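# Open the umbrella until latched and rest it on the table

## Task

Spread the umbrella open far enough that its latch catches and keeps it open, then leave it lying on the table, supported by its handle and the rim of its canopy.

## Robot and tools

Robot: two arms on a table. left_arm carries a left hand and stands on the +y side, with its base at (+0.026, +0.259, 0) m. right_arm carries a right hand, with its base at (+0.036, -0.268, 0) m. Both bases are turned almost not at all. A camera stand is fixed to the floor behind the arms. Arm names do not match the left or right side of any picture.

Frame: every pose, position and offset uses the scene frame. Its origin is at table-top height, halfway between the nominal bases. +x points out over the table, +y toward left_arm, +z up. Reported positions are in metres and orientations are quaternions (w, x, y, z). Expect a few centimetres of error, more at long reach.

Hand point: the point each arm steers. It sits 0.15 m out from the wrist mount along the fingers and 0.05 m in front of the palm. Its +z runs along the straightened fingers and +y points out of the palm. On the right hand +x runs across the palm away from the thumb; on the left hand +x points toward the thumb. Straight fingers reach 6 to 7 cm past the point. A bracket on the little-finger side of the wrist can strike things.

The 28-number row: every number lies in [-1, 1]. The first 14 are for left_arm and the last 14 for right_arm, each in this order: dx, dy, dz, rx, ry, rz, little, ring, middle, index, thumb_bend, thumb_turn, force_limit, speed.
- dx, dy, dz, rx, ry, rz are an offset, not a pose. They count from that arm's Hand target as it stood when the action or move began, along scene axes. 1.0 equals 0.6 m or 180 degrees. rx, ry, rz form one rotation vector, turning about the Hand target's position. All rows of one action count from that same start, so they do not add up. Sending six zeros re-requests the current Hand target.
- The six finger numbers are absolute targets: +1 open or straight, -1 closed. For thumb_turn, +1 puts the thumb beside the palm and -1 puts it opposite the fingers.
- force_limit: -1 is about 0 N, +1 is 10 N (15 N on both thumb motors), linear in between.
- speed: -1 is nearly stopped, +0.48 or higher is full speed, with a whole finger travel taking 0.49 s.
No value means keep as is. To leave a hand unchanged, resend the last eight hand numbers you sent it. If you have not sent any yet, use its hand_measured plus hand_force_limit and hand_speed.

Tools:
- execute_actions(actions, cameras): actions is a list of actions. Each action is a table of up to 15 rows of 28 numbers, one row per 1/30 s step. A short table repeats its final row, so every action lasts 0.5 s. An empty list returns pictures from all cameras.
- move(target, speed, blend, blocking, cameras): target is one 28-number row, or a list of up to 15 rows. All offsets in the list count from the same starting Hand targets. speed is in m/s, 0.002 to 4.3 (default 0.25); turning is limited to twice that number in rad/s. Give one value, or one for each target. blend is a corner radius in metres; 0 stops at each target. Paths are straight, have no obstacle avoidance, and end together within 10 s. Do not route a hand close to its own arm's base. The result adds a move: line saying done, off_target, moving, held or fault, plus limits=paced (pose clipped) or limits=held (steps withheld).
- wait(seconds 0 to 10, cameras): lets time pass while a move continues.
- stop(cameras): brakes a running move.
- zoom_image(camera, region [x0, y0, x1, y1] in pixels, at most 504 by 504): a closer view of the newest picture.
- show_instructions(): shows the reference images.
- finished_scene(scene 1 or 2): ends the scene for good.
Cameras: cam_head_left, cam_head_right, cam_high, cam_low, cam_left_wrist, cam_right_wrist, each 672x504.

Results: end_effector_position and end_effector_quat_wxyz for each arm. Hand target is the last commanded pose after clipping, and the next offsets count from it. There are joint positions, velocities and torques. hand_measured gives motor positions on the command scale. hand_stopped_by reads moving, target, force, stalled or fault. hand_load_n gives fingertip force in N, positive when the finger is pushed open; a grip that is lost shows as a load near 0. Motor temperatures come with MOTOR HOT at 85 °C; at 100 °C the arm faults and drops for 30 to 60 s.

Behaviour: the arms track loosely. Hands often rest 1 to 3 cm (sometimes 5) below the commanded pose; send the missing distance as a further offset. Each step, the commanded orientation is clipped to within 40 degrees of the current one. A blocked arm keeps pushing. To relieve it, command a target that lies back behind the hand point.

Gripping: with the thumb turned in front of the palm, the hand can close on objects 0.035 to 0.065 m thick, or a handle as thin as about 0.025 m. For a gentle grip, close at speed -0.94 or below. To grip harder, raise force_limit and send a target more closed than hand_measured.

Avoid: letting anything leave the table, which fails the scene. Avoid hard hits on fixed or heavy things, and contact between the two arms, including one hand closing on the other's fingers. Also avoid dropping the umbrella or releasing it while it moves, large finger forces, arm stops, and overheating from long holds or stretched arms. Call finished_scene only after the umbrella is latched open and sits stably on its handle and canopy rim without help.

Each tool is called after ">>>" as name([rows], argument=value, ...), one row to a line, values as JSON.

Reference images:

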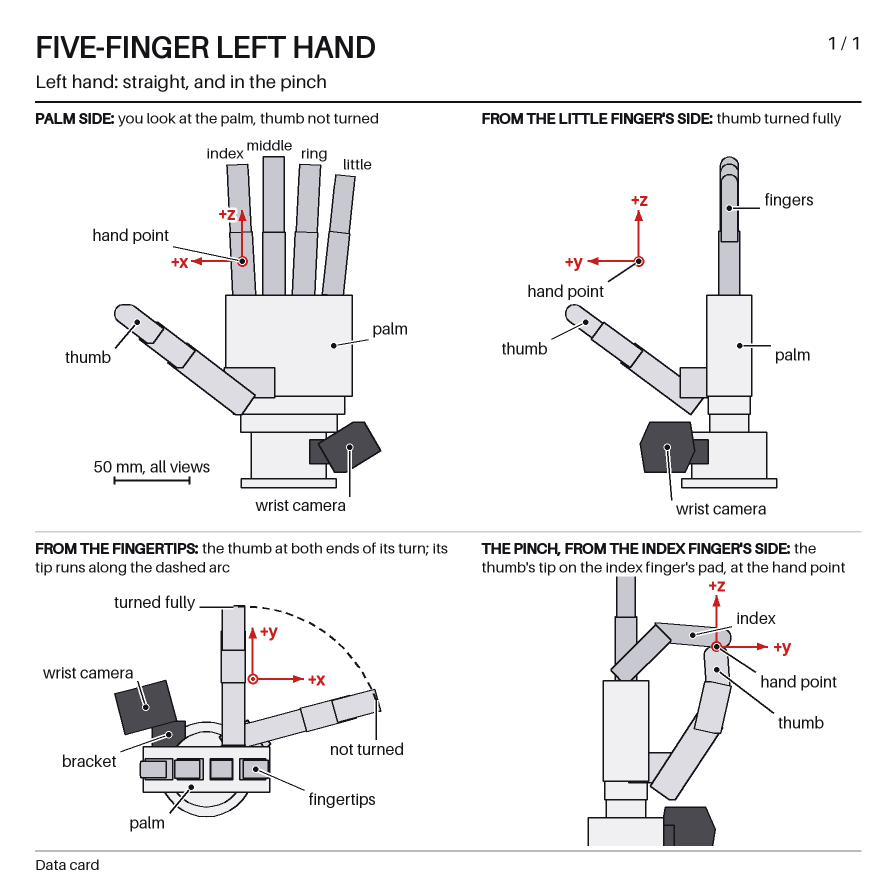

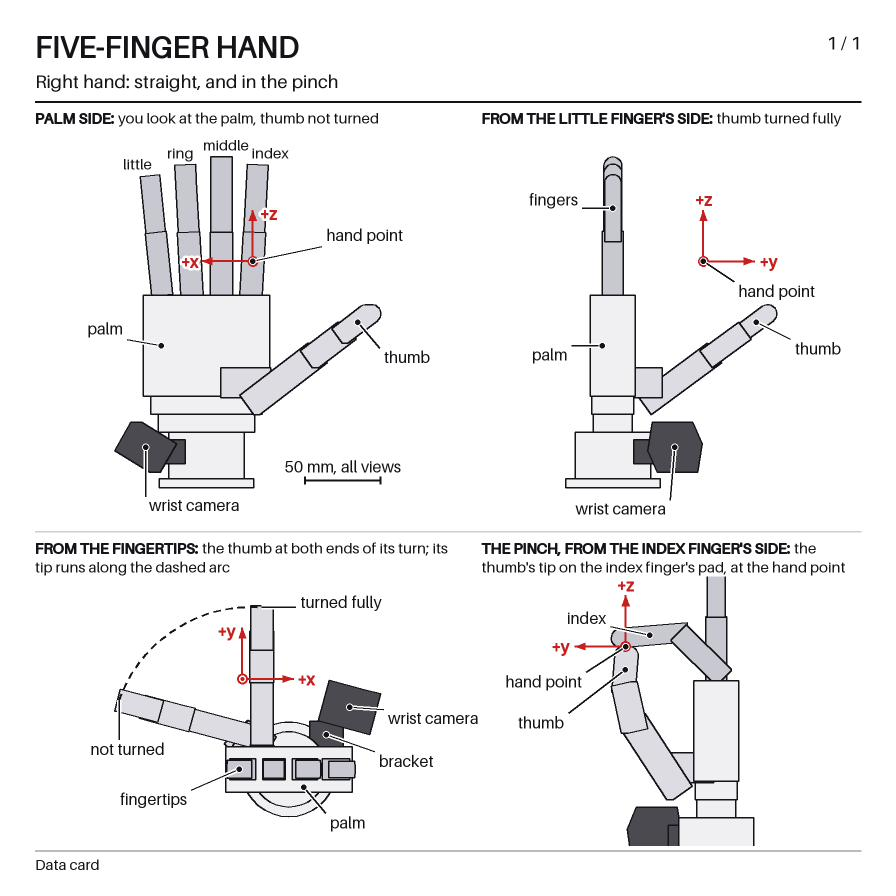

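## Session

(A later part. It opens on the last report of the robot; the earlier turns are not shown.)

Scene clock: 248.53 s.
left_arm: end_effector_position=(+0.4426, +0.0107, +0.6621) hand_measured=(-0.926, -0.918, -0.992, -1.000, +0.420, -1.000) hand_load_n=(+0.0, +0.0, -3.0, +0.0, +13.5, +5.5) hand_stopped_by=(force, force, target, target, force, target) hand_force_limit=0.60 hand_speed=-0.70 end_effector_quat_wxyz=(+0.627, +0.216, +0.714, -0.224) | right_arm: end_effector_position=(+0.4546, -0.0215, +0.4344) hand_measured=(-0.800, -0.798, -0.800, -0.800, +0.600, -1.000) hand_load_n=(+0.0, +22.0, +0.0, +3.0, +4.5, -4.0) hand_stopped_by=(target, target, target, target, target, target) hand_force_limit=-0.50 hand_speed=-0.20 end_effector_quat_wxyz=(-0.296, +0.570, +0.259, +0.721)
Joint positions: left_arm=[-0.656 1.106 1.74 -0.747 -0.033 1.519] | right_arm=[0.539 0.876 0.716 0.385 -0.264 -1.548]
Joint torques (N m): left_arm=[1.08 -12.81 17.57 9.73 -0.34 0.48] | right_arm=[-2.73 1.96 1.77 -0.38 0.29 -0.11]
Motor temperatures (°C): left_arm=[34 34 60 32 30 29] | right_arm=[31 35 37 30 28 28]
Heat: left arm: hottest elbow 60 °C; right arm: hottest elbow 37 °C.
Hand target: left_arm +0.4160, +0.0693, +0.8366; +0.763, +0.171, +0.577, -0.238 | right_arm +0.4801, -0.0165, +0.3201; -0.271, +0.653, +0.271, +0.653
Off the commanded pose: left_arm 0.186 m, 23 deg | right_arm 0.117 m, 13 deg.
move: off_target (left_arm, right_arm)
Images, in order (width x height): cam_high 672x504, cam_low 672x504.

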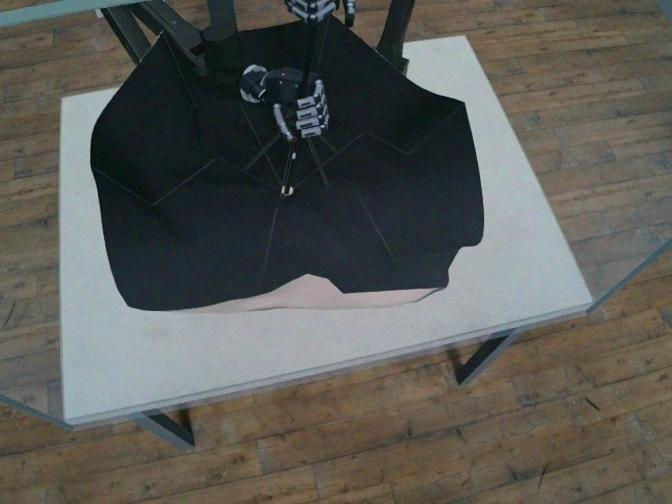

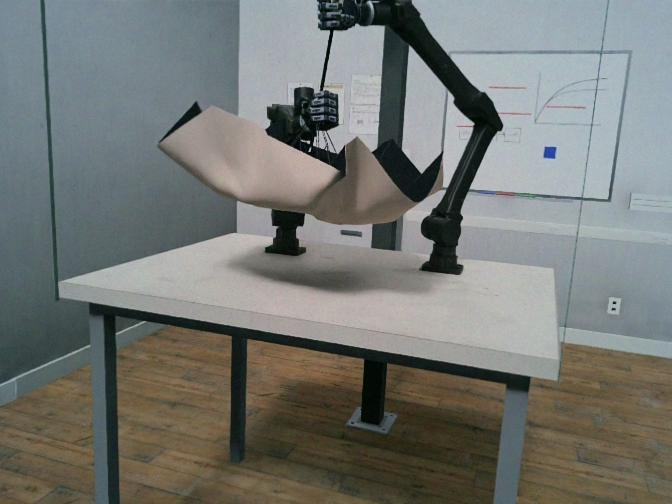

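>>> move([
  [0.0,0.0,-0.33,0,0,0,-0.99,-0.99,-0.99,-1,-0.42,-1,0.6,-0.7,0.0,-0.0,-0.33,0,0,0,-0.8,-0.8,-0.8,-0.8,0.6,-1,-0.5,-0.2],
  [0.0,0.0,-0.5,0.02,0.029,0,-0.99,-0.99,-0.99,-1,-0.42,-1,0.6,-0.7,0.0,-0.0,-0.37,0,0,0,-0.8,-0.8,-0.8,-0.8,0.6,-1,-0.5,-0.2],
], speed=0.1, blend=[0.02,0], cameras=["cam_high","cam_low"])

>>> zoom_image(camera="cam_low", region=[180, 40, 480, 310])

Scene clock: 254.20 s.
left_arm: end_effector_position=(+0.4203, +0.0444, +0.4256) hand_measured=(-0.926, -0.918, -0.992, -1.000, +0.420, -1.000) hand_load_n=(+0.0, +0.0, -1.5, +0.0, +14.0, +5.5) hand_stopped_by=(force, force, target, target, force, target) hand_force_limit=0.60 hand_speed=-0.70 end_effector_quat_wxyz=(+0.638, +0.215, +0.706, -0.220) | right_arm: end_effector_position=(+0.4701, -0.0039, +0.2073) hand_measured=(-0.800, -0.800, -0.800, -0.800, +0.602, -1.000) hand_load_n=(+0.0, +0.0, +0.0, +8.5, +4.5, -8.5) hand_stopped_by=(target, target, target, target, target, target) hand_force_limit=-0.50 hand_speed=-0.20 end_effector_quat_wxyz=(-0.284, +0.552, +0.276, +0.734)
Joint positions: left_arm=[-0.616 0.782 0.88 -0.188 -0.004 1.534] | right_arm=[0.558 1.517 0.387 1.381 -0.259 -1.6]
Joint torques (N m): left_arm=[0.21 -8.53 15.65 6.8 -0.23 0.25] | right_arm=[-3.72 0.67 0.92 -1.83 0.58 0.38]
Motor temperatures (°C): left_arm=[34 35 61 33 30 29] | right_arm=[31 35 37 30 28 28]
Heat: left arm: hottest elbow 61 °C; right arm: hottest elbow 37 °C.
Hand target: left_arm +0.4159, +0.0695, +0.5368; +0.730, +0.183, +0.618, -0.227 | right_arm +0.4802, -0.0165, +0.0982; -0.271, +0.653, +0.271, +0.653
Off the commanded pose: left_arm 0.114 m, 15 deg | right_arm 0.110 m, 15 deg.
move: off_target (left_arm, right_arm)
Images, in order (width x height): cam_high 672x504, cam_low 672x504.

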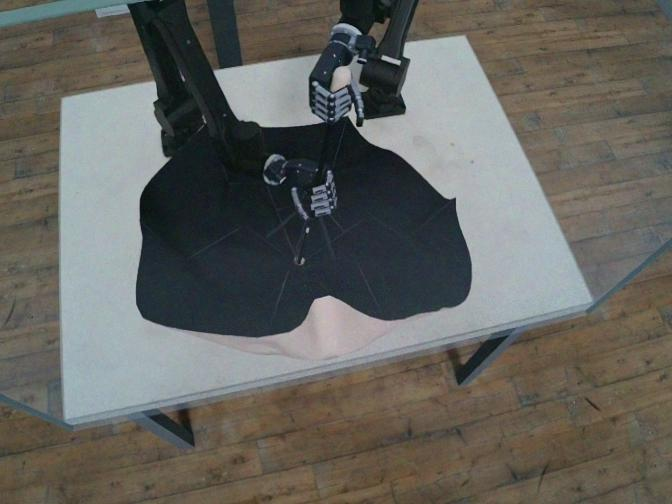

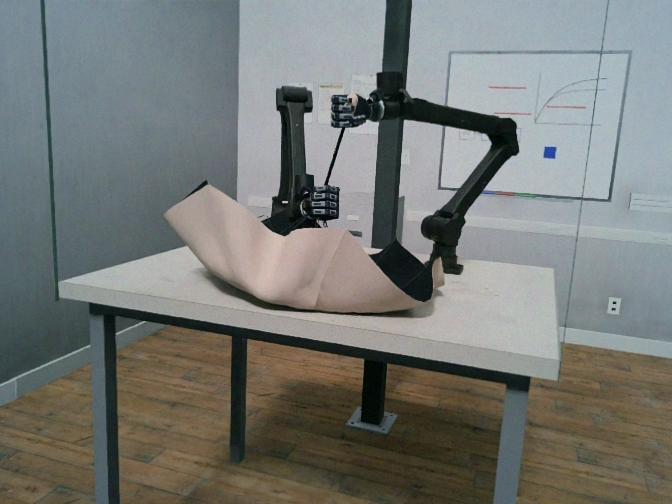

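Scaled by 1.680.

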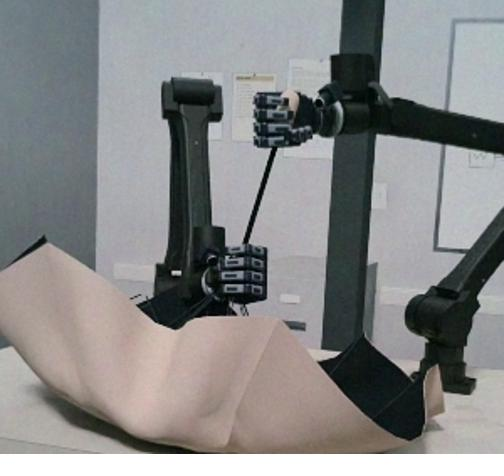

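>>> move([
  [0.108,-0.165,-0.06,0.0,0.0,0,-0.99,-0.99,-0.99,-1,-0.42,-1,0.6,-0.7,0.042,-0.067,0.0,0,0,0,-0.8,-0.8,-0.8,-0.8,0.6,-1,-0.5,-0.2],
], speed=0.08, cameras=["cam_high","cam_low"])

>>> zoom_image(camera="cam_low", region=[180, 40, 480, 310])

Scene clock: 257.13 s.
left_arm: end_effector_position=(+0.4740, -0.0155, +0.4479) hand_measured=(-0.926, -0.918, -0.992, -1.000, +0.420, -1.000) hand_load_n=(+0.0, +0.0, -5.0, -0.5, +12.5, +4.5) hand_stopped_by=(force, force, target, target, force, target) hand_force_limit=0.60 hand_speed=-0.70 end_effector_quat_wxyz=(+0.699, +0.185, +0.657, -0.215) | right_arm: end_effector_position=(+0.4824, -0.0285, +0.2177) hand_measured=(-0.800, -0.798, -0.800, -0.800, +0.600, -1.000) hand_load_n=(+0.0, +12.0, -0.5, +1.5, +2.5, -1.0) hand_stopped_by=(target, target, target, target, target, target) hand_force_limit=-0.50 hand_speed=-0.20 end_effector_quat_wxyz=(-0.304, +0.540, +0.283, +0.733)
Joint positions: left_arm=[-0.699 1.01 0.943 0.136 -0.139 1.557] | right_arm=[0.437 1.498 0.39 1.394 -0.416 -1.542]
Joint torques (N m): left_arm=[-2.67 -4.6 16.34 3.9 0.05 0.11] | right_arm=[-6.59 1.85 0.8 -2.69 0.59 -0.12]
Motor temperatures (°C): left_arm=[34 35 61 33 30 29] | right_arm=[31 35 36 30 28 28]
Heat: left arm: hottest elbow 61 °C; right arm: hottest elbow 36 °C.
Hand target: left_arm +0.4808, -0.0295, +0.5008; +0.730, +0.183, +0.618, -0.227 | right_arm +0.5053, -0.0566, +0.0981; -0.271, +0.653, +0.271, +0.653
Off the commanded pose: left_arm 0.055 m, 6 deg | right_arm 0.125 m, 16 deg.
move: off_target (left_arm, right_arm)
Images, in order (width x height): cam_high 672x504, cam_low 672x504.

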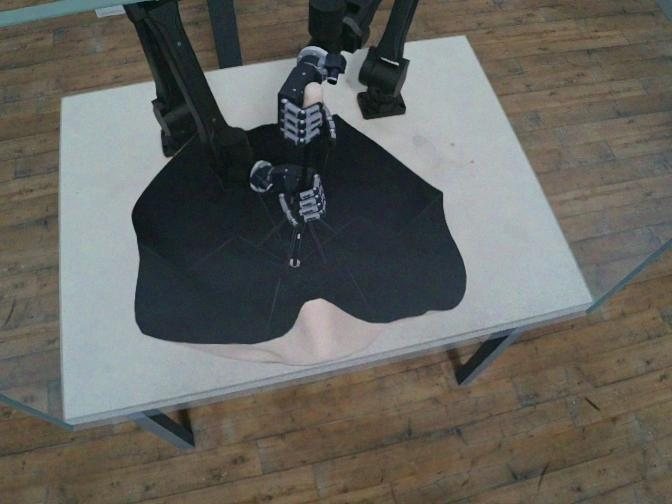

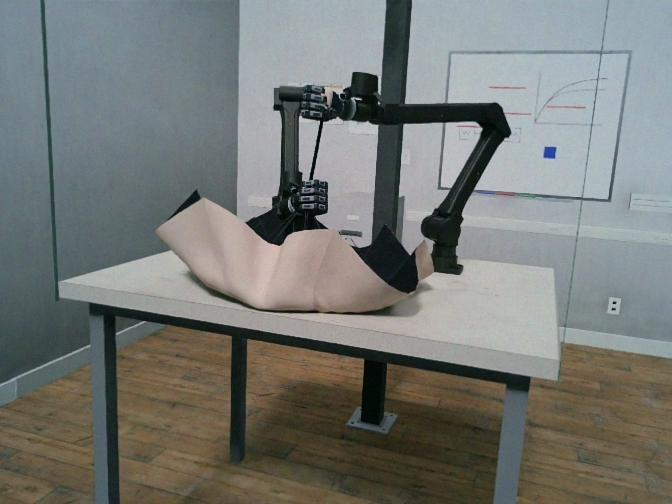

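Scaled by 1.680.

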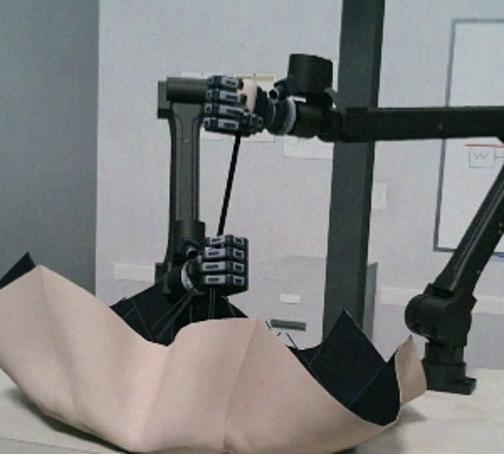

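>>> move([
  [0.02,-0.1,-0.03,0.0,0.0,0,-0.99,-0.99,-0.99,-1,-0.42,-1,0.6,-0.7,0.01,-0.03,-0.03,-0.05,0.05,0,-0.8,-0.8,-0.8,-0.8,0.6,-1,-0.5,-0.2],
], speed=0.08, cameras=["cam_high","cam_low"])

>>> zoom_image(camera="cam_low", region=[180, 40, 480, 310])

Scene clock: 259.87 s.
left_arm: end_effector_position=(+0.4930, -0.0709, +0.4504) hand_measured=(-0.926, -0.918, -0.992, -1.000, +0.420, -1.000) hand_load_n=(+0.0, +0.0, -5.0, +0.0, +12.5, +3.5) hand_stopped_by=(force, force, target, target, force, target) hand_force_limit=0.60 hand_speed=-0.70 end_effector_quat_wxyz=(+0.714, +0.187, +0.643, -0.207) | right_arm: end_effector_position=(+0.4921, -0.0463, +0.2188) hand_measured=(-0.800, -0.800, -0.800, -0.800, +0.602, -1.000) hand_load_n=(+0.0, +0.0, +0.0, +4.0, +6.5, +1.0) hand_stopped_by=(target, target, target, target, target, target) hand_force_limit=-0.50 hand_speed=-0.20 end_effector_quat_wxyz=(-0.264, +0.599, +0.317, +0.686)
Joint positions: left_arm=[-0.781 1.161 1.025 0.244 -0.23 1.595] | right_arm=[0.385 1.299 0.421 0.969 -0.46 -1.649]
Joint torques (N m): left_arm=[-3.37 -6.53 14.32 3.1 0.08 -0.06] | right_arm=[-6.07 2.78 2.13 -4.64 0.91 -0.1]
Motor temperatures (°C): left_arm=[34 35 61 33 30 29] | right_arm=[31 35 36 30 28 28]
Heat: left arm: hottest elbow 61 °C; right arm: hottest elbow 36 °C.
Hand target: left_arm +0.4928, -0.0896, +0.4827; +0.730, +0.183, +0.618, -0.227 | right_arm +0.5112, -0.0747, +0.0800; -0.239, +0.722, +0.299, +0.577
Off the commanded pose: left_arm 0.037 m, 4 deg | right_arm 0.143 m, 19 deg.
move: off_target (left_arm, right_arm)
Images, in order (width x height): cam_high 672x504, cam_low 672x504.

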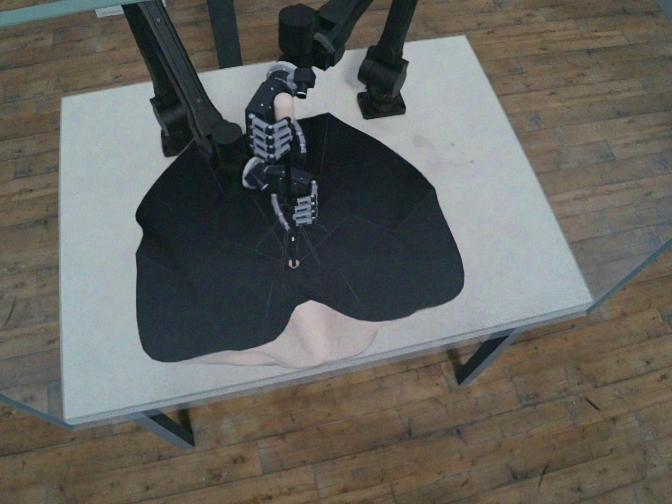

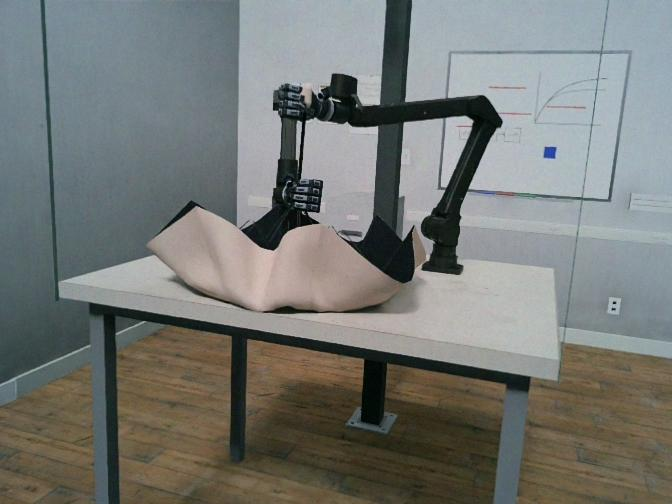

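Scaled by 1.680.

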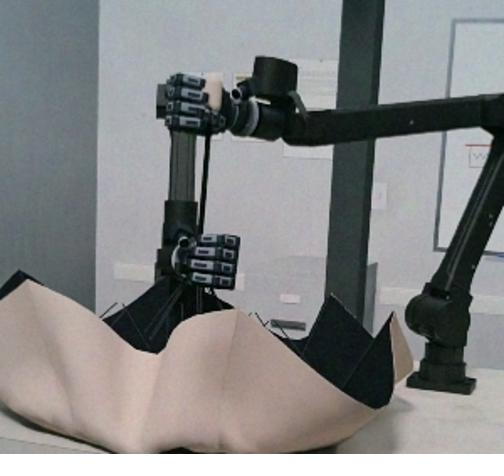

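>>> zoom_image(camera="cam_low", region=[250, 160, 350, 260])

>>> zoom_image(camera="cam_high", region=[230, 160, 360, 290])

>>> execute_actions(actions=[], cameras=["cam_right_wrist"])

Scaled by 5.040.

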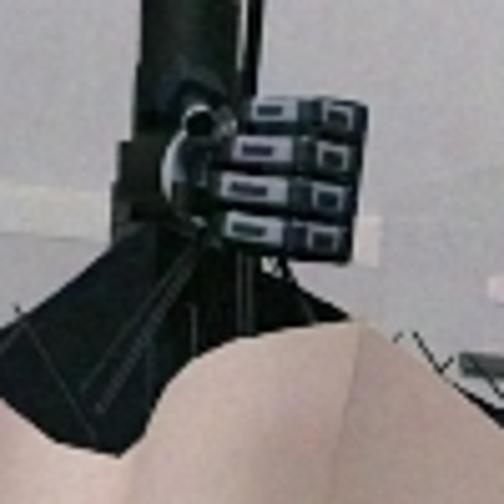

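Scaled by 3.877.

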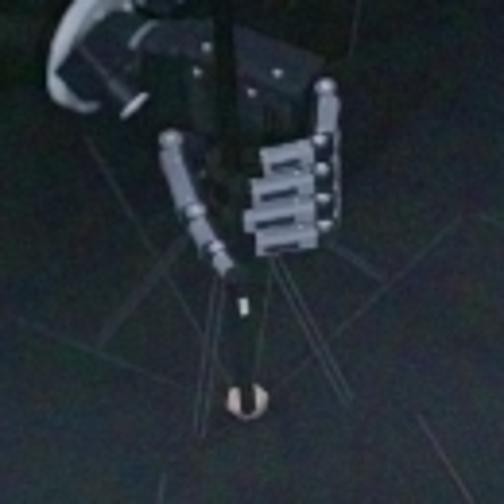

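Scene clock: 260.10 s.
left_arm: end_effector_position=(+0.4930, -0.0709, +0.4504) hand_measured=(-0.926, -0.918, -0.992, -1.000, +0.420, -1.000) hand_load_n=(+0.0, +0.0, -5.0, +0.0, +13.0, +3.5) hand_stopped_by=(force, force, target, target, force, target) hand_force_limit=0.60 hand_speed=-0.70 end_effector_quat_wxyz=(+0.714, +0.187, +0.643, -0.207) | right_arm: end_effector_position=(+0.4921, -0.0463, +0.2188) hand_measured=(-0.800, -0.800, -0.800, -0.800, +0.602, -1.000) hand_load_n=(+0.0, +0.0, +0.0, +4.0, +6.5, +1.0) hand_stopped_by=(target, target, target, target, target, target) hand_force_limit=-0.50 hand_speed=-0.20 end_effector_quat_wxyz=(-0.264, +0.599, +0.317, +0.686)
Joint positions: left_arm=[-0.781 1.161 1.025 0.244 -0.23 1.595] | right_arm=[0.385 1.299 0.421 0.969 -0.46 -1.649]
Joint velocities: within noise
Joint torques (N m): left_arm=[-2.67 -6.77 14.41 3.08 0.11 0] | right_arm=[-6.18 2.73 2.15 -4.67 0.91 -0.09]
Motor temperatures (°C): left_arm=[34 35 61 33 30 29] | right_arm=[31 35 36 30 28 28]
Heat: left arm: hottest elbow 61 °C; right arm: hottest elbow 36 °C.
Hand target: left_arm +0.4928, -0.0896, +0.4827; +0.730, +0.183, +0.618, -0.227 | right_arm +0.5112, -0.0747, +0.0800; -0.239, +0.722, +0.299, +0.577
Off the commanded pose: left_arm 0.037 m, 4 deg | right_arm 0.143 m, 19 deg.
camera_calibration:
cam_right_wrist: T_world_to_cam=[[0.666361, -0.636228, 0.388816, -0.443536], [-0.0649224, -0.568986, -0.81978, 0.178884], [0.742798, 0.521027, -0.420456, -0.140527], [0, 0, 0, 1]] pos_world=[0.411552, -0.107189, 0.260014]
Images, in order (width x height): cam_right_wrist 672x504.

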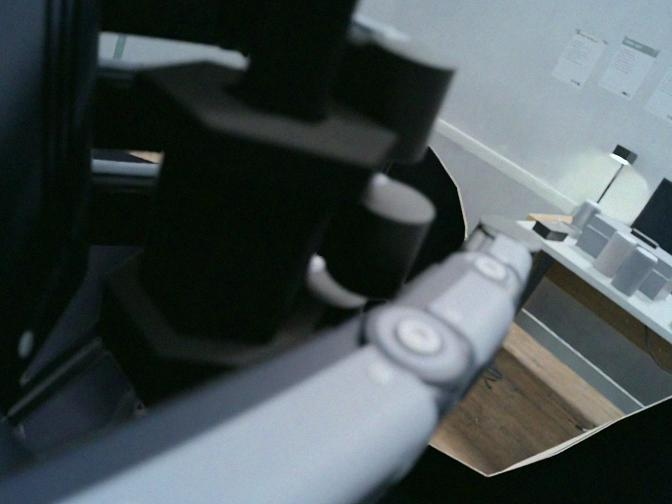

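>>> move([
  [0,0,0,0.0,0.0,0,-0.99,-0.99,-0.99,-1,-0.42,-1,0.6,-0.7,0.0,0,0.1,0.05,-0.05,0,-0.95,-0.95,-0.95,-0.95,0.3,-1,0.2,-0.6],
], speed=0.08, cameras=["cam_high","cam_low","cam_right_wrist"])

Scene clock: 262.57 s.
left_arm: end_effector_position=(+0.4895, -0.0776, +0.4502) hand_measured=(-0.926, -0.918, -0.992, -1.000, +0.420, -1.000) hand_load_n=(+0.0, +0.0, -5.0, +0.0, +12.5, +4.0) hand_stopped_by=(force, force, target, target, force, target) hand_force_limit=0.60 hand_speed=-0.70 end_effector_quat_wxyz=(+0.712, +0.192, +0.641, -0.210) | right_arm: end_effector_position=(+0.4928, -0.0493, +0.2265) hand_measured=(-0.950, -0.868, -0.936, -0.830, +0.550, -1.000) hand_load_n=(+0.0, +8.5, +12.5, +3.5, +4.5, -5.0) hand_stopped_by=(target, force, force, force, force, target) hand_force_limit=0.20 hand_speed=-0.60 end_effector_quat_wxyz=(-0.294, +0.573, +0.290, +0.708)
Joint positions: left_arm=[-0.794 1.164 1.026 0.244 -0.23 1.6] | right_arm=[0.366 1.36 0.408 1.15 -0.482 -1.552]
Joint torques (N m): left_arm=[-1.85 -6.42 14.28 3.18 0.15 -0.01] | right_arm=[-5.95 0.67 3.21 -0.7 0.74 -0.04]
Motor temperatures (°C): left_arm=[34 35 61 32 30 29] | right_arm=[31 35 36 30 28 28]
Heat: left arm: hottest elbow 61 °C; right arm: hottest elbow 36 °C.
Hand target: left_arm +0.4927, -0.0897, +0.4826; +0.730, +0.183, +0.618, -0.228 | right_arm +0.5112, -0.0747, +0.1401; -0.271, +0.653, +0.271, +0.653
Off the commanded pose: left_arm 0.035 m, 4 deg | right_arm 0.092 m, 12 deg.
move: off_target (left_arm, right_arm)
camera_calibration:
cam_right_wrist: T_world_to_cam=[[0.665409, -0.663276, 0.342485, -0.439274], [-0.0338614, -0.485148, -0.873776, 0.184575], [0.745711, 0.569821, -0.345281, -0.152302], [0, 0, 0, 1]] pos_world=[0.41212, -0.115029, 0.259135]
Images, in order (width x height): cam_high 672x504, cam_low 672x504, cam_right_wrist 672x504.

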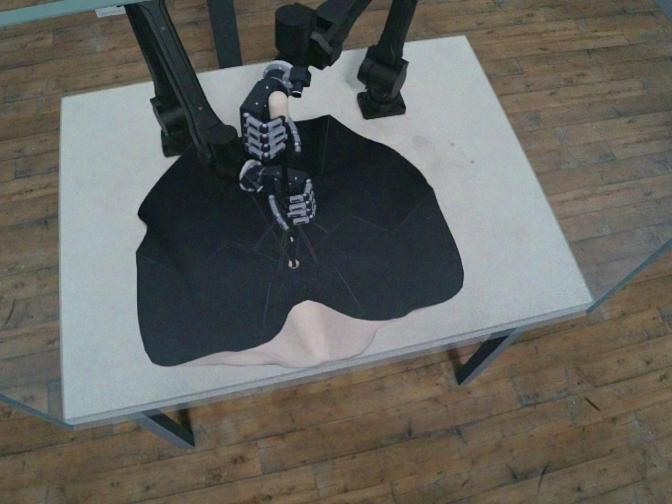

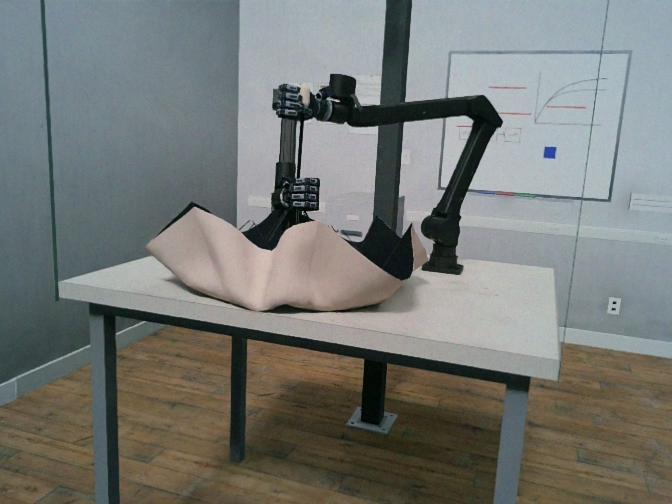

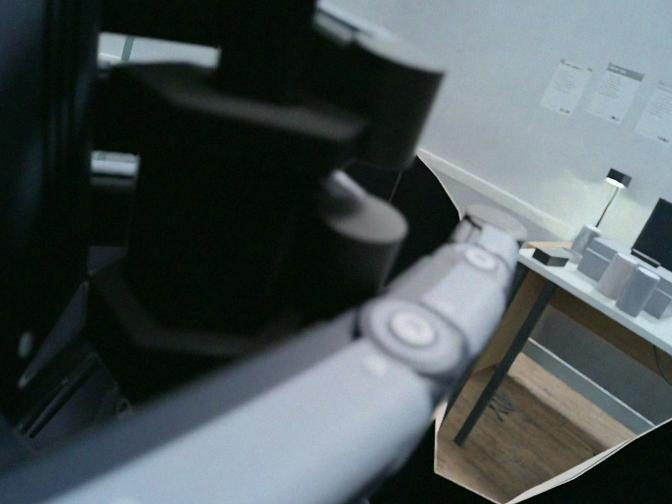

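>>> move([
  [-0.02,0.06,0.15,0.0,0.0,0,-0.99,-0.99,-0.99,-1,-0.42,-1,0.6,-0.7,-0.015,0.03,0.17,0,0,0,-0.95,-0.95,-0.95,-0.95,0.3,-1,0.2,-0.6],
  [-0.04,0.12,0.32,0.0,0.0,0,-0.99,-0.99,-0.99,-1,-0.42,-1,0.6,-0.7,-0.03,0.06,0.37,0,0,0,-0.95,-0.95,-0.95,-0.95,0.3,-1,0.2,-0.6],
], speed=0.07, blend=[0.02,0], cameras=["cam_high","cam_low","cam_right_wrist"])

>>> zoom_image(camera="cam_low", region=[160, 10, 460, 280])

Scene clock: 266.73 s.
left_arm: end_effector_position=(+0.4638, -0.0224, +0.6583) hand_measured=(-0.926, -0.918, -0.992, -1.000, +0.420, -1.000) hand_load_n=(+0.0, -0.5, -5.0, +0.0, +12.5, +3.5) hand_stopped_by=(force, force, target, target, force, target) hand_force_limit=0.60 hand_speed=-0.70 end_effector_quat_wxyz=(+0.724, +0.190, +0.623, -0.226) | right_arm: end_effector_position=(+0.4874, -0.0471, +0.3214) hand_measured=(-0.950, -0.868, -0.938, -0.832, +0.548, -1.000) hand_load_n=(+0.0, +0.0, +0.0, +0.0, +0.0, +0.5) hand_stopped_by=(target, force, force, force, force, target) hand_force_limit=0.20 hand_speed=-0.60 end_effector_quat_wxyz=(-0.269, +0.676, +0.265, +0.632)
Joint positions: left_arm=[-0.722 1.08 1.489 -0.255 -0.136 1.586] | right_arm=[0.434 0.967 0.67 0.238 -0.333 -1.562]
Joint torques (N m): left_arm=[-1.44 -4.89 13.01 1.48 0.18 -0.05] | right_arm=[-0.91 -6.53 14.3 1.39 0.03 0.03]
Motor temperatures (°C): left_arm=[34 34 61 32 30 29] | right_arm=[31 35 36 30 28 28]
Heat: left arm: hottest elbow 61 °C; right arm: hottest elbow 36 °C.
Hand target: left_arm +0.4687, -0.0175, +0.6747; +0.730, +0.183, +0.618, -0.227 | right_arm +0.4933, -0.0387, +0.3622; -0.271, +0.653, +0.271, +0.653
Off the commanded pose: left_arm 0.018 m, 1 deg | right_arm 0.042 m, 4 deg.
move: off_target (left_arm, right_arm)
camera_calibration:
cam_right_wrist: T_world_to_cam=[[0.679676, -0.688972, 0.251709, -0.445722], [-0.271198, -0.554875, -0.786489, 0.352747], [0.681536, 0.466295, -0.563984, -0.0200786], [0, 0, 0, 1]] pos_world=[0.412296, -0.101997, 0.3783]
Images, in order (width x height): cam_high 672x504, cam_low 672x504, cam_right_wrist 672x504.

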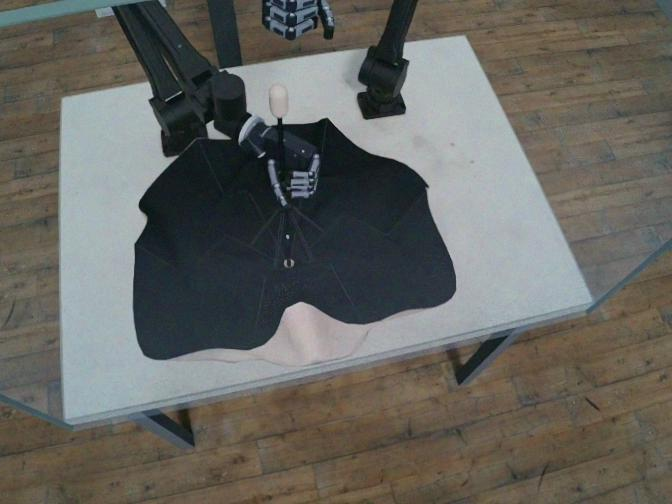

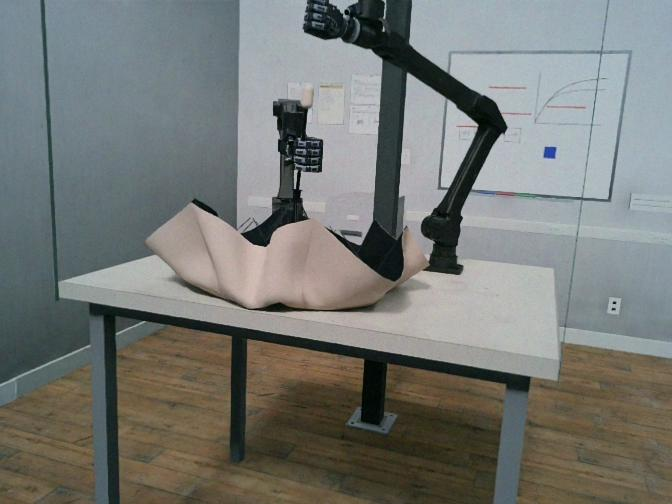

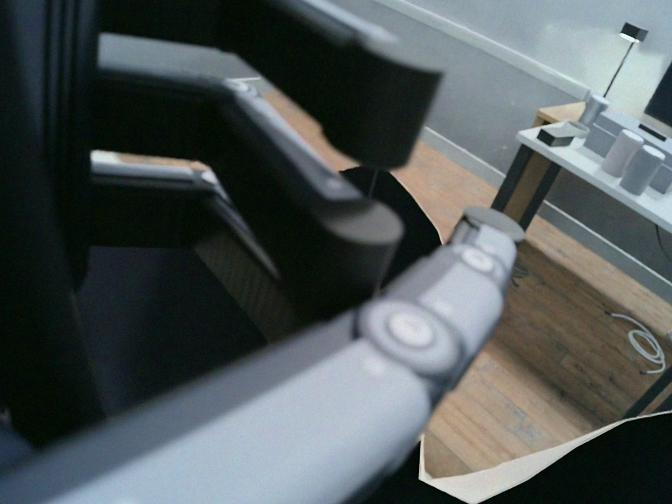

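Scaled by 1.680.

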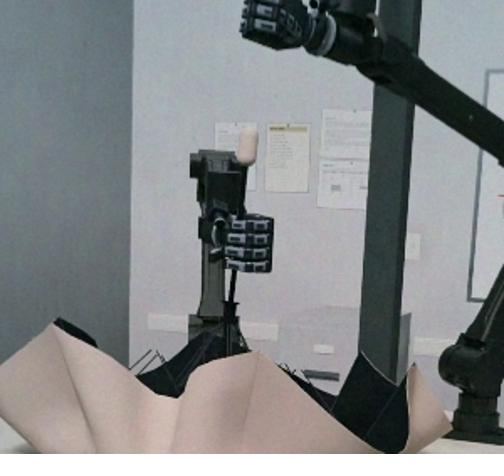

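>>> move([
  [0,0,0.0,0.0,0.0,0,1,1,1,1,1,-1,0.3,0.2,0,0,0,0,0,0,-0.95,-0.95,-0.95,-0.95,0.3,-1,0.2,-0.6],
  [-0.078,-0.059,-0.148,0.0,0.0,0,1,1,1,1,1,-1,0.3,0.2,0,0,0,0,0,0,-0.95,-0.95,-0.95,-0.95,0.3,-1,0.2,-0.6],
], speed=0.12, blend=[0,0], cameras=["cam_high","cam_low","cam_left_wrist"])

Scene clock: 274.97 s.
left_arm: end_effector_position=(+0.4280, -0.0500, +0.5780) hand_measured=(+1.000, +1.000, +1.000, +1.000, +1.000, -1.000) hand_load_n=(+0.0, +0.0, +0.0, +0.0, +0.0, +0.0) hand_stopped_by=(target, target, target, target, target, target) hand_force_limit=0.30 hand_speed=0.20 end_effector_quat_wxyz=(+0.722, +0.180, +0.630, -0.222) | right_arm: end_effector_position=(+0.4874, -0.0471, +0.3214) hand_measured=(-0.950, -0.868, -0.938, -0.832, +0.548, -1.000) hand_load_n=(+0.0, +0.0, +0.0, +0.0, +0.0, +0.5) hand_stopped_by=(target, force, force, force, force, target) hand_force_limit=0.20 hand_speed=-0.60 end_effector_quat_wxyz=(-0.269, +0.676, +0.265, +0.632)
Joint positions: left_arm=[-0.871 1.012 1.234 -0.074 -0.305 1.595] | right_arm=[0.434 0.967 0.67 0.238 -0.333 -1.562]
Joint torques (N m): left_arm=[-2.26 -6.18 9.32 3.17 -0.08 0.11] | right_arm=[-1.03 -6.53 14.32 1.37 0.02 0.04]
Motor temperatures (°C): left_arm=[34 34 61 32 30 29] | right_arm=[30 35 36 30 28 28]
Heat: left arm: hottest elbow 61 °C; right arm: hottest elbow 36 °C.
Hand target: left_arm +0.4219, -0.0530, +0.5858; +0.730, +0.183, +0.618, -0.228 | right_arm +0.4933, -0.0387, +0.3622; -0.271, +0.653, +0.271, +0.653
Off the commanded pose: left_arm 0.010 m, 2 deg | right_arm 0.042 m, 4 deg.
move: off_target (right_arm)
camera_calibration:
cam_left_wrist: T_world_to_cam=[[-0.481091, -0.847865, -0.222884, 0.296042], [-0.191975, 0.349957, -0.916884, 0.632822], [0.855393, -0.398316, -0.331129, -0.0820853], [0, 0, 0, 1]] pos_world=[0.334124, -0.00315268, 0.619026]
Images, in order (width x height): cam_high 672x504, cam_low 672x504, cam_left_wrist 672x504.

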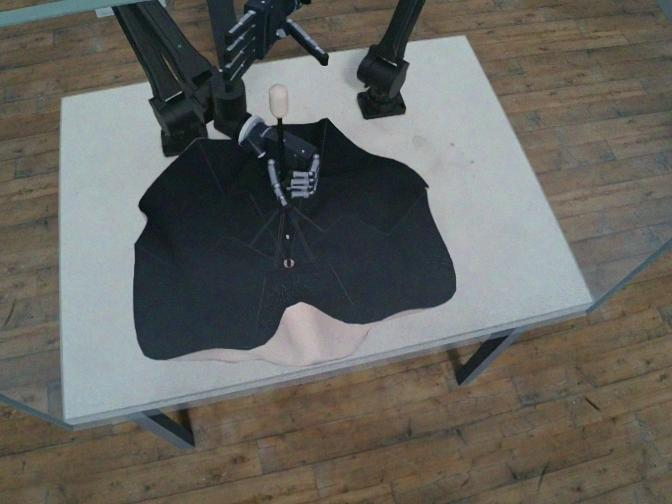

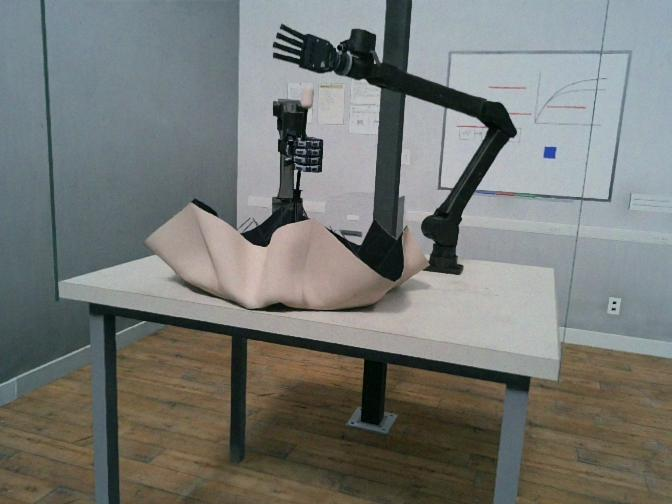

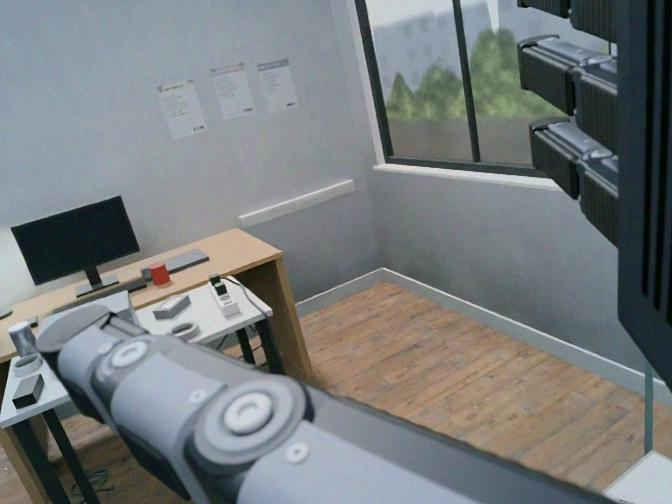

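>>> zoom_image(camera="cam_high", region=[210, 0, 360, 150])

>>> zoom_image(camera="cam_low", region=[260, 0, 380, 150])

Scaled by 3.360.

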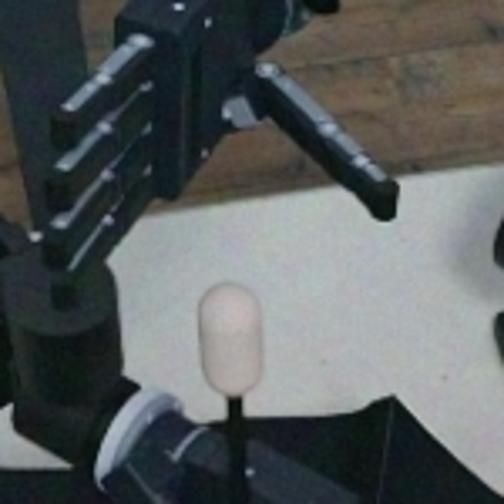

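Scaled by 3.360.

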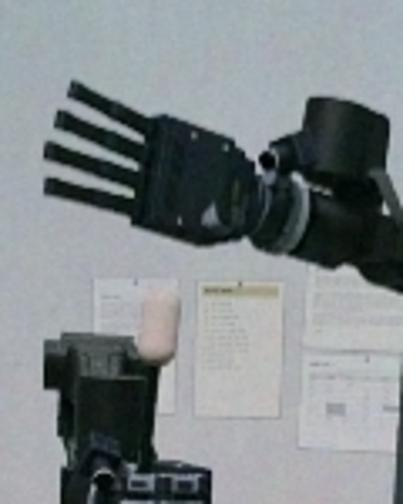

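>>> move([
  [-0.005,-0.004,-0.13,0.0,0.0,0,1,1,1,1,1,-1,0.3,0.2,0,0,0,0,0,0,-0.95,-0.95,-0.95,-0.95,0.3,-1,0.2,-0.6],
], speed=0.06, cameras=["cam_high","cam_low","cam_left_wrist"])

>>> zoom_image(camera="cam_high", region=[210, 0, 360, 150])

Scene clock: 278.07 s.
left_arm: end_effector_position=(+0.4258, -0.0514, +0.4997) hand_measured=(+1.000, +1.000, +1.000, +1.000, +1.000, -1.000) hand_load_n=(+0.0, +0.0, +0.0, +0.0, +0.0, +0.0) hand_stopped_by=(target, target, target, target, target, target) hand_force_limit=0.30 hand_speed=0.20 end_effector_quat_wxyz=(+0.722, +0.180, +0.631, -0.221) | right_arm: end_effector_position=(+0.4874, -0.0471, +0.3214) hand_measured=(-0.950, -0.868, -0.938, -0.832, +0.548, -1.000) hand_load_n=(+0.0, +0.0, +0.0, +0.0, +0.0, +0.5) hand_stopped_by=(target, force, force, force, force, target) hand_force_limit=0.20 hand_speed=-0.60 end_effector_quat_wxyz=(-0.269, +0.676, +0.265, +0.632)
Joint positions: left_arm=[-0.881 0.986 1.011 0.122 -0.317 1.597] | right_arm=[0.434 0.967 0.67 0.238 -0.333 -1.562]
Joint torques (N m): left_arm=[-2.73 -5.89 9.58 2.86 -0.08 0.08] | right_arm=[-0.91 -6.48 14.3 1.37 0.02 0.03]
Motor temperatures (°C): left_arm=[34 34 60 32 30 29] | right_arm=[30 35 37 30 28 28]
Heat: left arm: hottest elbow 60 °C; right arm: hottest elbow 37 °C.
Hand target: left_arm +0.4189, -0.0553, +0.5079; +0.730, +0.183, +0.618, -0.227 | right_arm +0.4933, -0.0387, +0.3622; -0.271, +0.653, +0.271, +0.653
Off the commanded pose: left_arm 0.011 m, 2 deg | right_arm 0.042 m, 4 deg.
move: off_target (left_arm, right_arm)
camera_calibration:
cam_left_wrist: T_world_to_cam=[[-0.478834, -0.849188, -0.222707, 0.275195], [-0.193624, 0.349587, -0.916678, 0.561616], [0.856287, -0.395815, -0.331817, -0.106637], [0, 0, 0, 1]] pos_world=[0.331826, -0.00485008, 0.540725]
Images, in order (width x height): cam_high 672x504, cam_low 672x504, cam_left_wrist 672x504.

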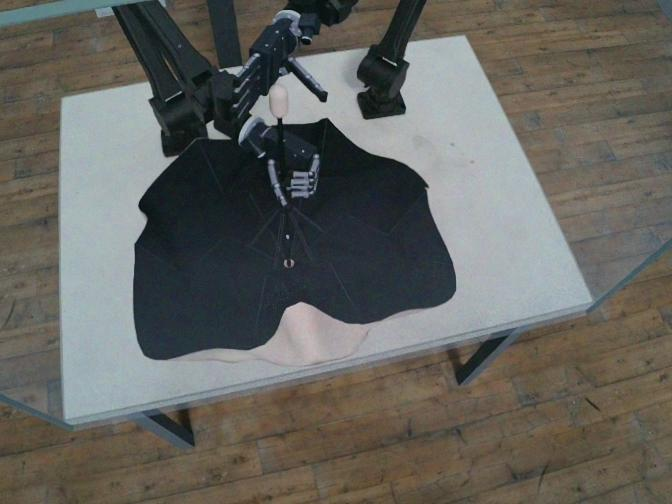

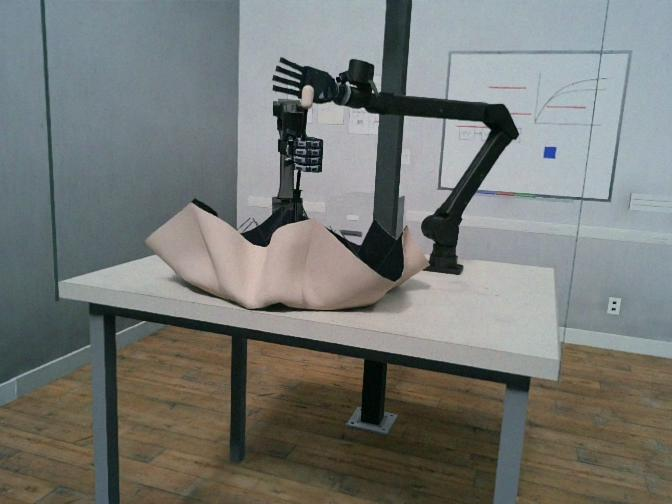

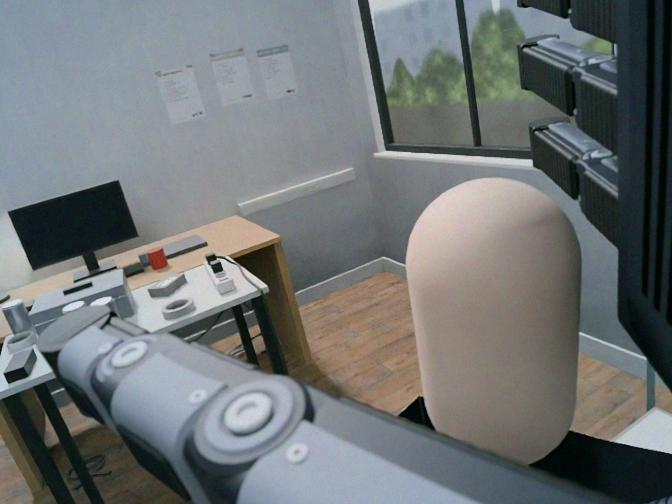

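Scaled by 3.360.

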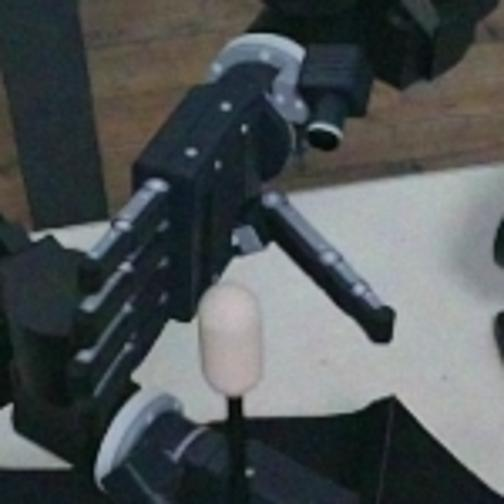

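>>> move([
  [0,0,-0.105,0.0,0.0,0,1,1,1,1,1,-1,0.3,0.2,0,0,0,0,0,0,-0.95,-0.95,-0.95,-0.95,0.3,-1,0.2,-0.6],
  [0.03,-0.02,-0.105,0.0,0.0,0,1,1,1,1,1,-1,0.3,0.2,0,0,0,0,0,0,-0.95,-0.95,-0.95,-0.95,0.3,-1,0.2,-0.6],
  [0.03,-0.02,-0.105,0.0,0.0,0,-1,-1,-1,-1,1,-1,0.6,-0.5,0,0,0,0,0,0,-0.95,-0.95,-0.95,-0.95,0.3,-1,0.2,-0.6],
  [0.03,-0.02,-0.105,0.0,0.0,0,-1,-1,-1,-1,-0.3,-1,0.6,-0.6,0,0,0,0,0,0,-0.95,-0.95,-0.95,-0.95,0.3,-1,0.2,-0.6],
], speed=0.06, cameras=["cam_high","cam_low","cam_left_wrist"])

>>> zoom_image(camera="cam_low", region=[250, 40, 400, 220])

Scene clock: 285.73 s.
left_arm: end_effector_position=(+0.4366, -0.0614, +0.4216) hand_measured=(-0.924, -0.924, -1.000, -0.996, +0.424, -1.000) hand_load_n=(+2.5, +3.0, -1.5, +4.0, +12.0, +3.5) hand_stopped_by=(force, force, target, force, force, target) hand_force_limit=0.60 hand_speed=-0.60 end_effector_quat_wxyz=(+0.718, +0.195, +0.634, -0.209) | right_arm: end_effector_position=(+0.4824, -0.0393, +0.3196) hand_measured=(-0.950, -0.868, -0.938, -0.832, +0.548, -1.000) hand_load_n=(+0.0, +0.0, +0.0, +0.0, +0.0, +0.0) hand_stopped_by=(target, force, force, force, force, target) hand_force_limit=0.20 hand_speed=-0.60 end_effector_quat_wxyz=(-0.277, +0.676, +0.273, +0.626)
Joint positions: left_arm=[-0.874 1.045 0.852 0.319 -0.305 1.624] | right_arm=[0.448 0.964 0.67 0.227 -0.345 -1.562]
Joint torques (N m): left_arm=[-2.55 -6.07 12.31 2.67 0.23 -0.13] | right_arm=[-2.14 -6.24 14.27 1.83 0.18 0.03]
Motor temperatures (°C): left_arm=[34 34 58 32 30 29] | right_arm=[30 35 37 30 28 28]
Heat: left arm: hottest elbow 58 °C; right arm: hottest elbow 37 °C.
Hand target: left_arm +0.4369, -0.0673, +0.4449; +0.730, +0.183, +0.618, -0.228 | right_arm +0.4933, -0.0387, +0.3621; -0.271, +0.653, +0.271, +0.653
Off the commanded pose: left_arm 0.024 m, 3 deg | right_arm 0.044 m, 4 deg.
move: off_target (left_arm, right_arm); target 3's new numbers were sent with left_arm's hand 0.023 m and 3 deg from that target; target 4's new numbers were sent with left_arm's hand 0.024 m and 3 deg from that target
camera_calibration:
cam_left_wrist: T_world_to_cam=[[-0.47973, -0.838426, -0.258652, 0.270707], [-0.190935, 0.387479, -0.901889, 0.490503], [0.85639, -0.383277, -0.34597, -0.13908], [0, 0, 0, 1]] pos_world=[0.342627, -0.0163979, 0.464281]
Images, in order (width x height): cam_high 672x504, cam_low 672x504, cam_left_wrist 672x504.

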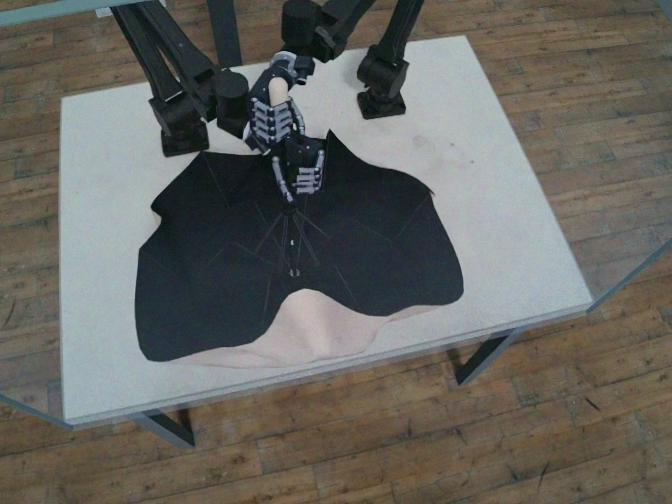

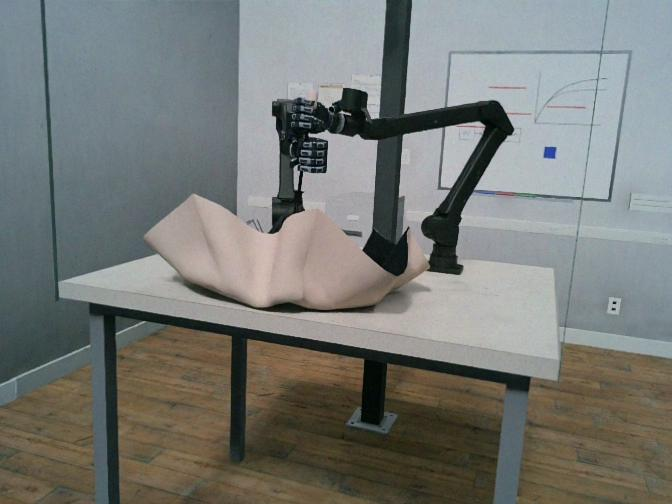

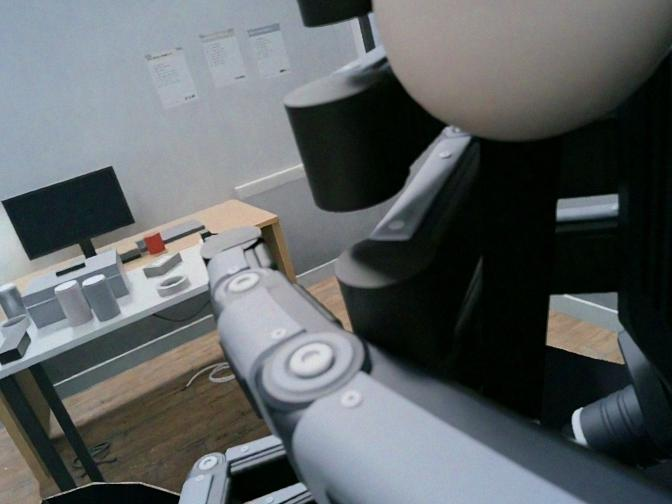

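Scaled by 2.800.

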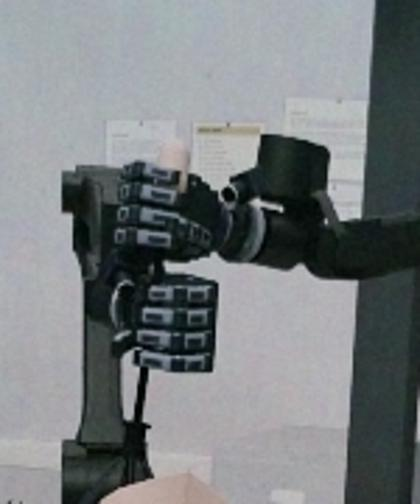

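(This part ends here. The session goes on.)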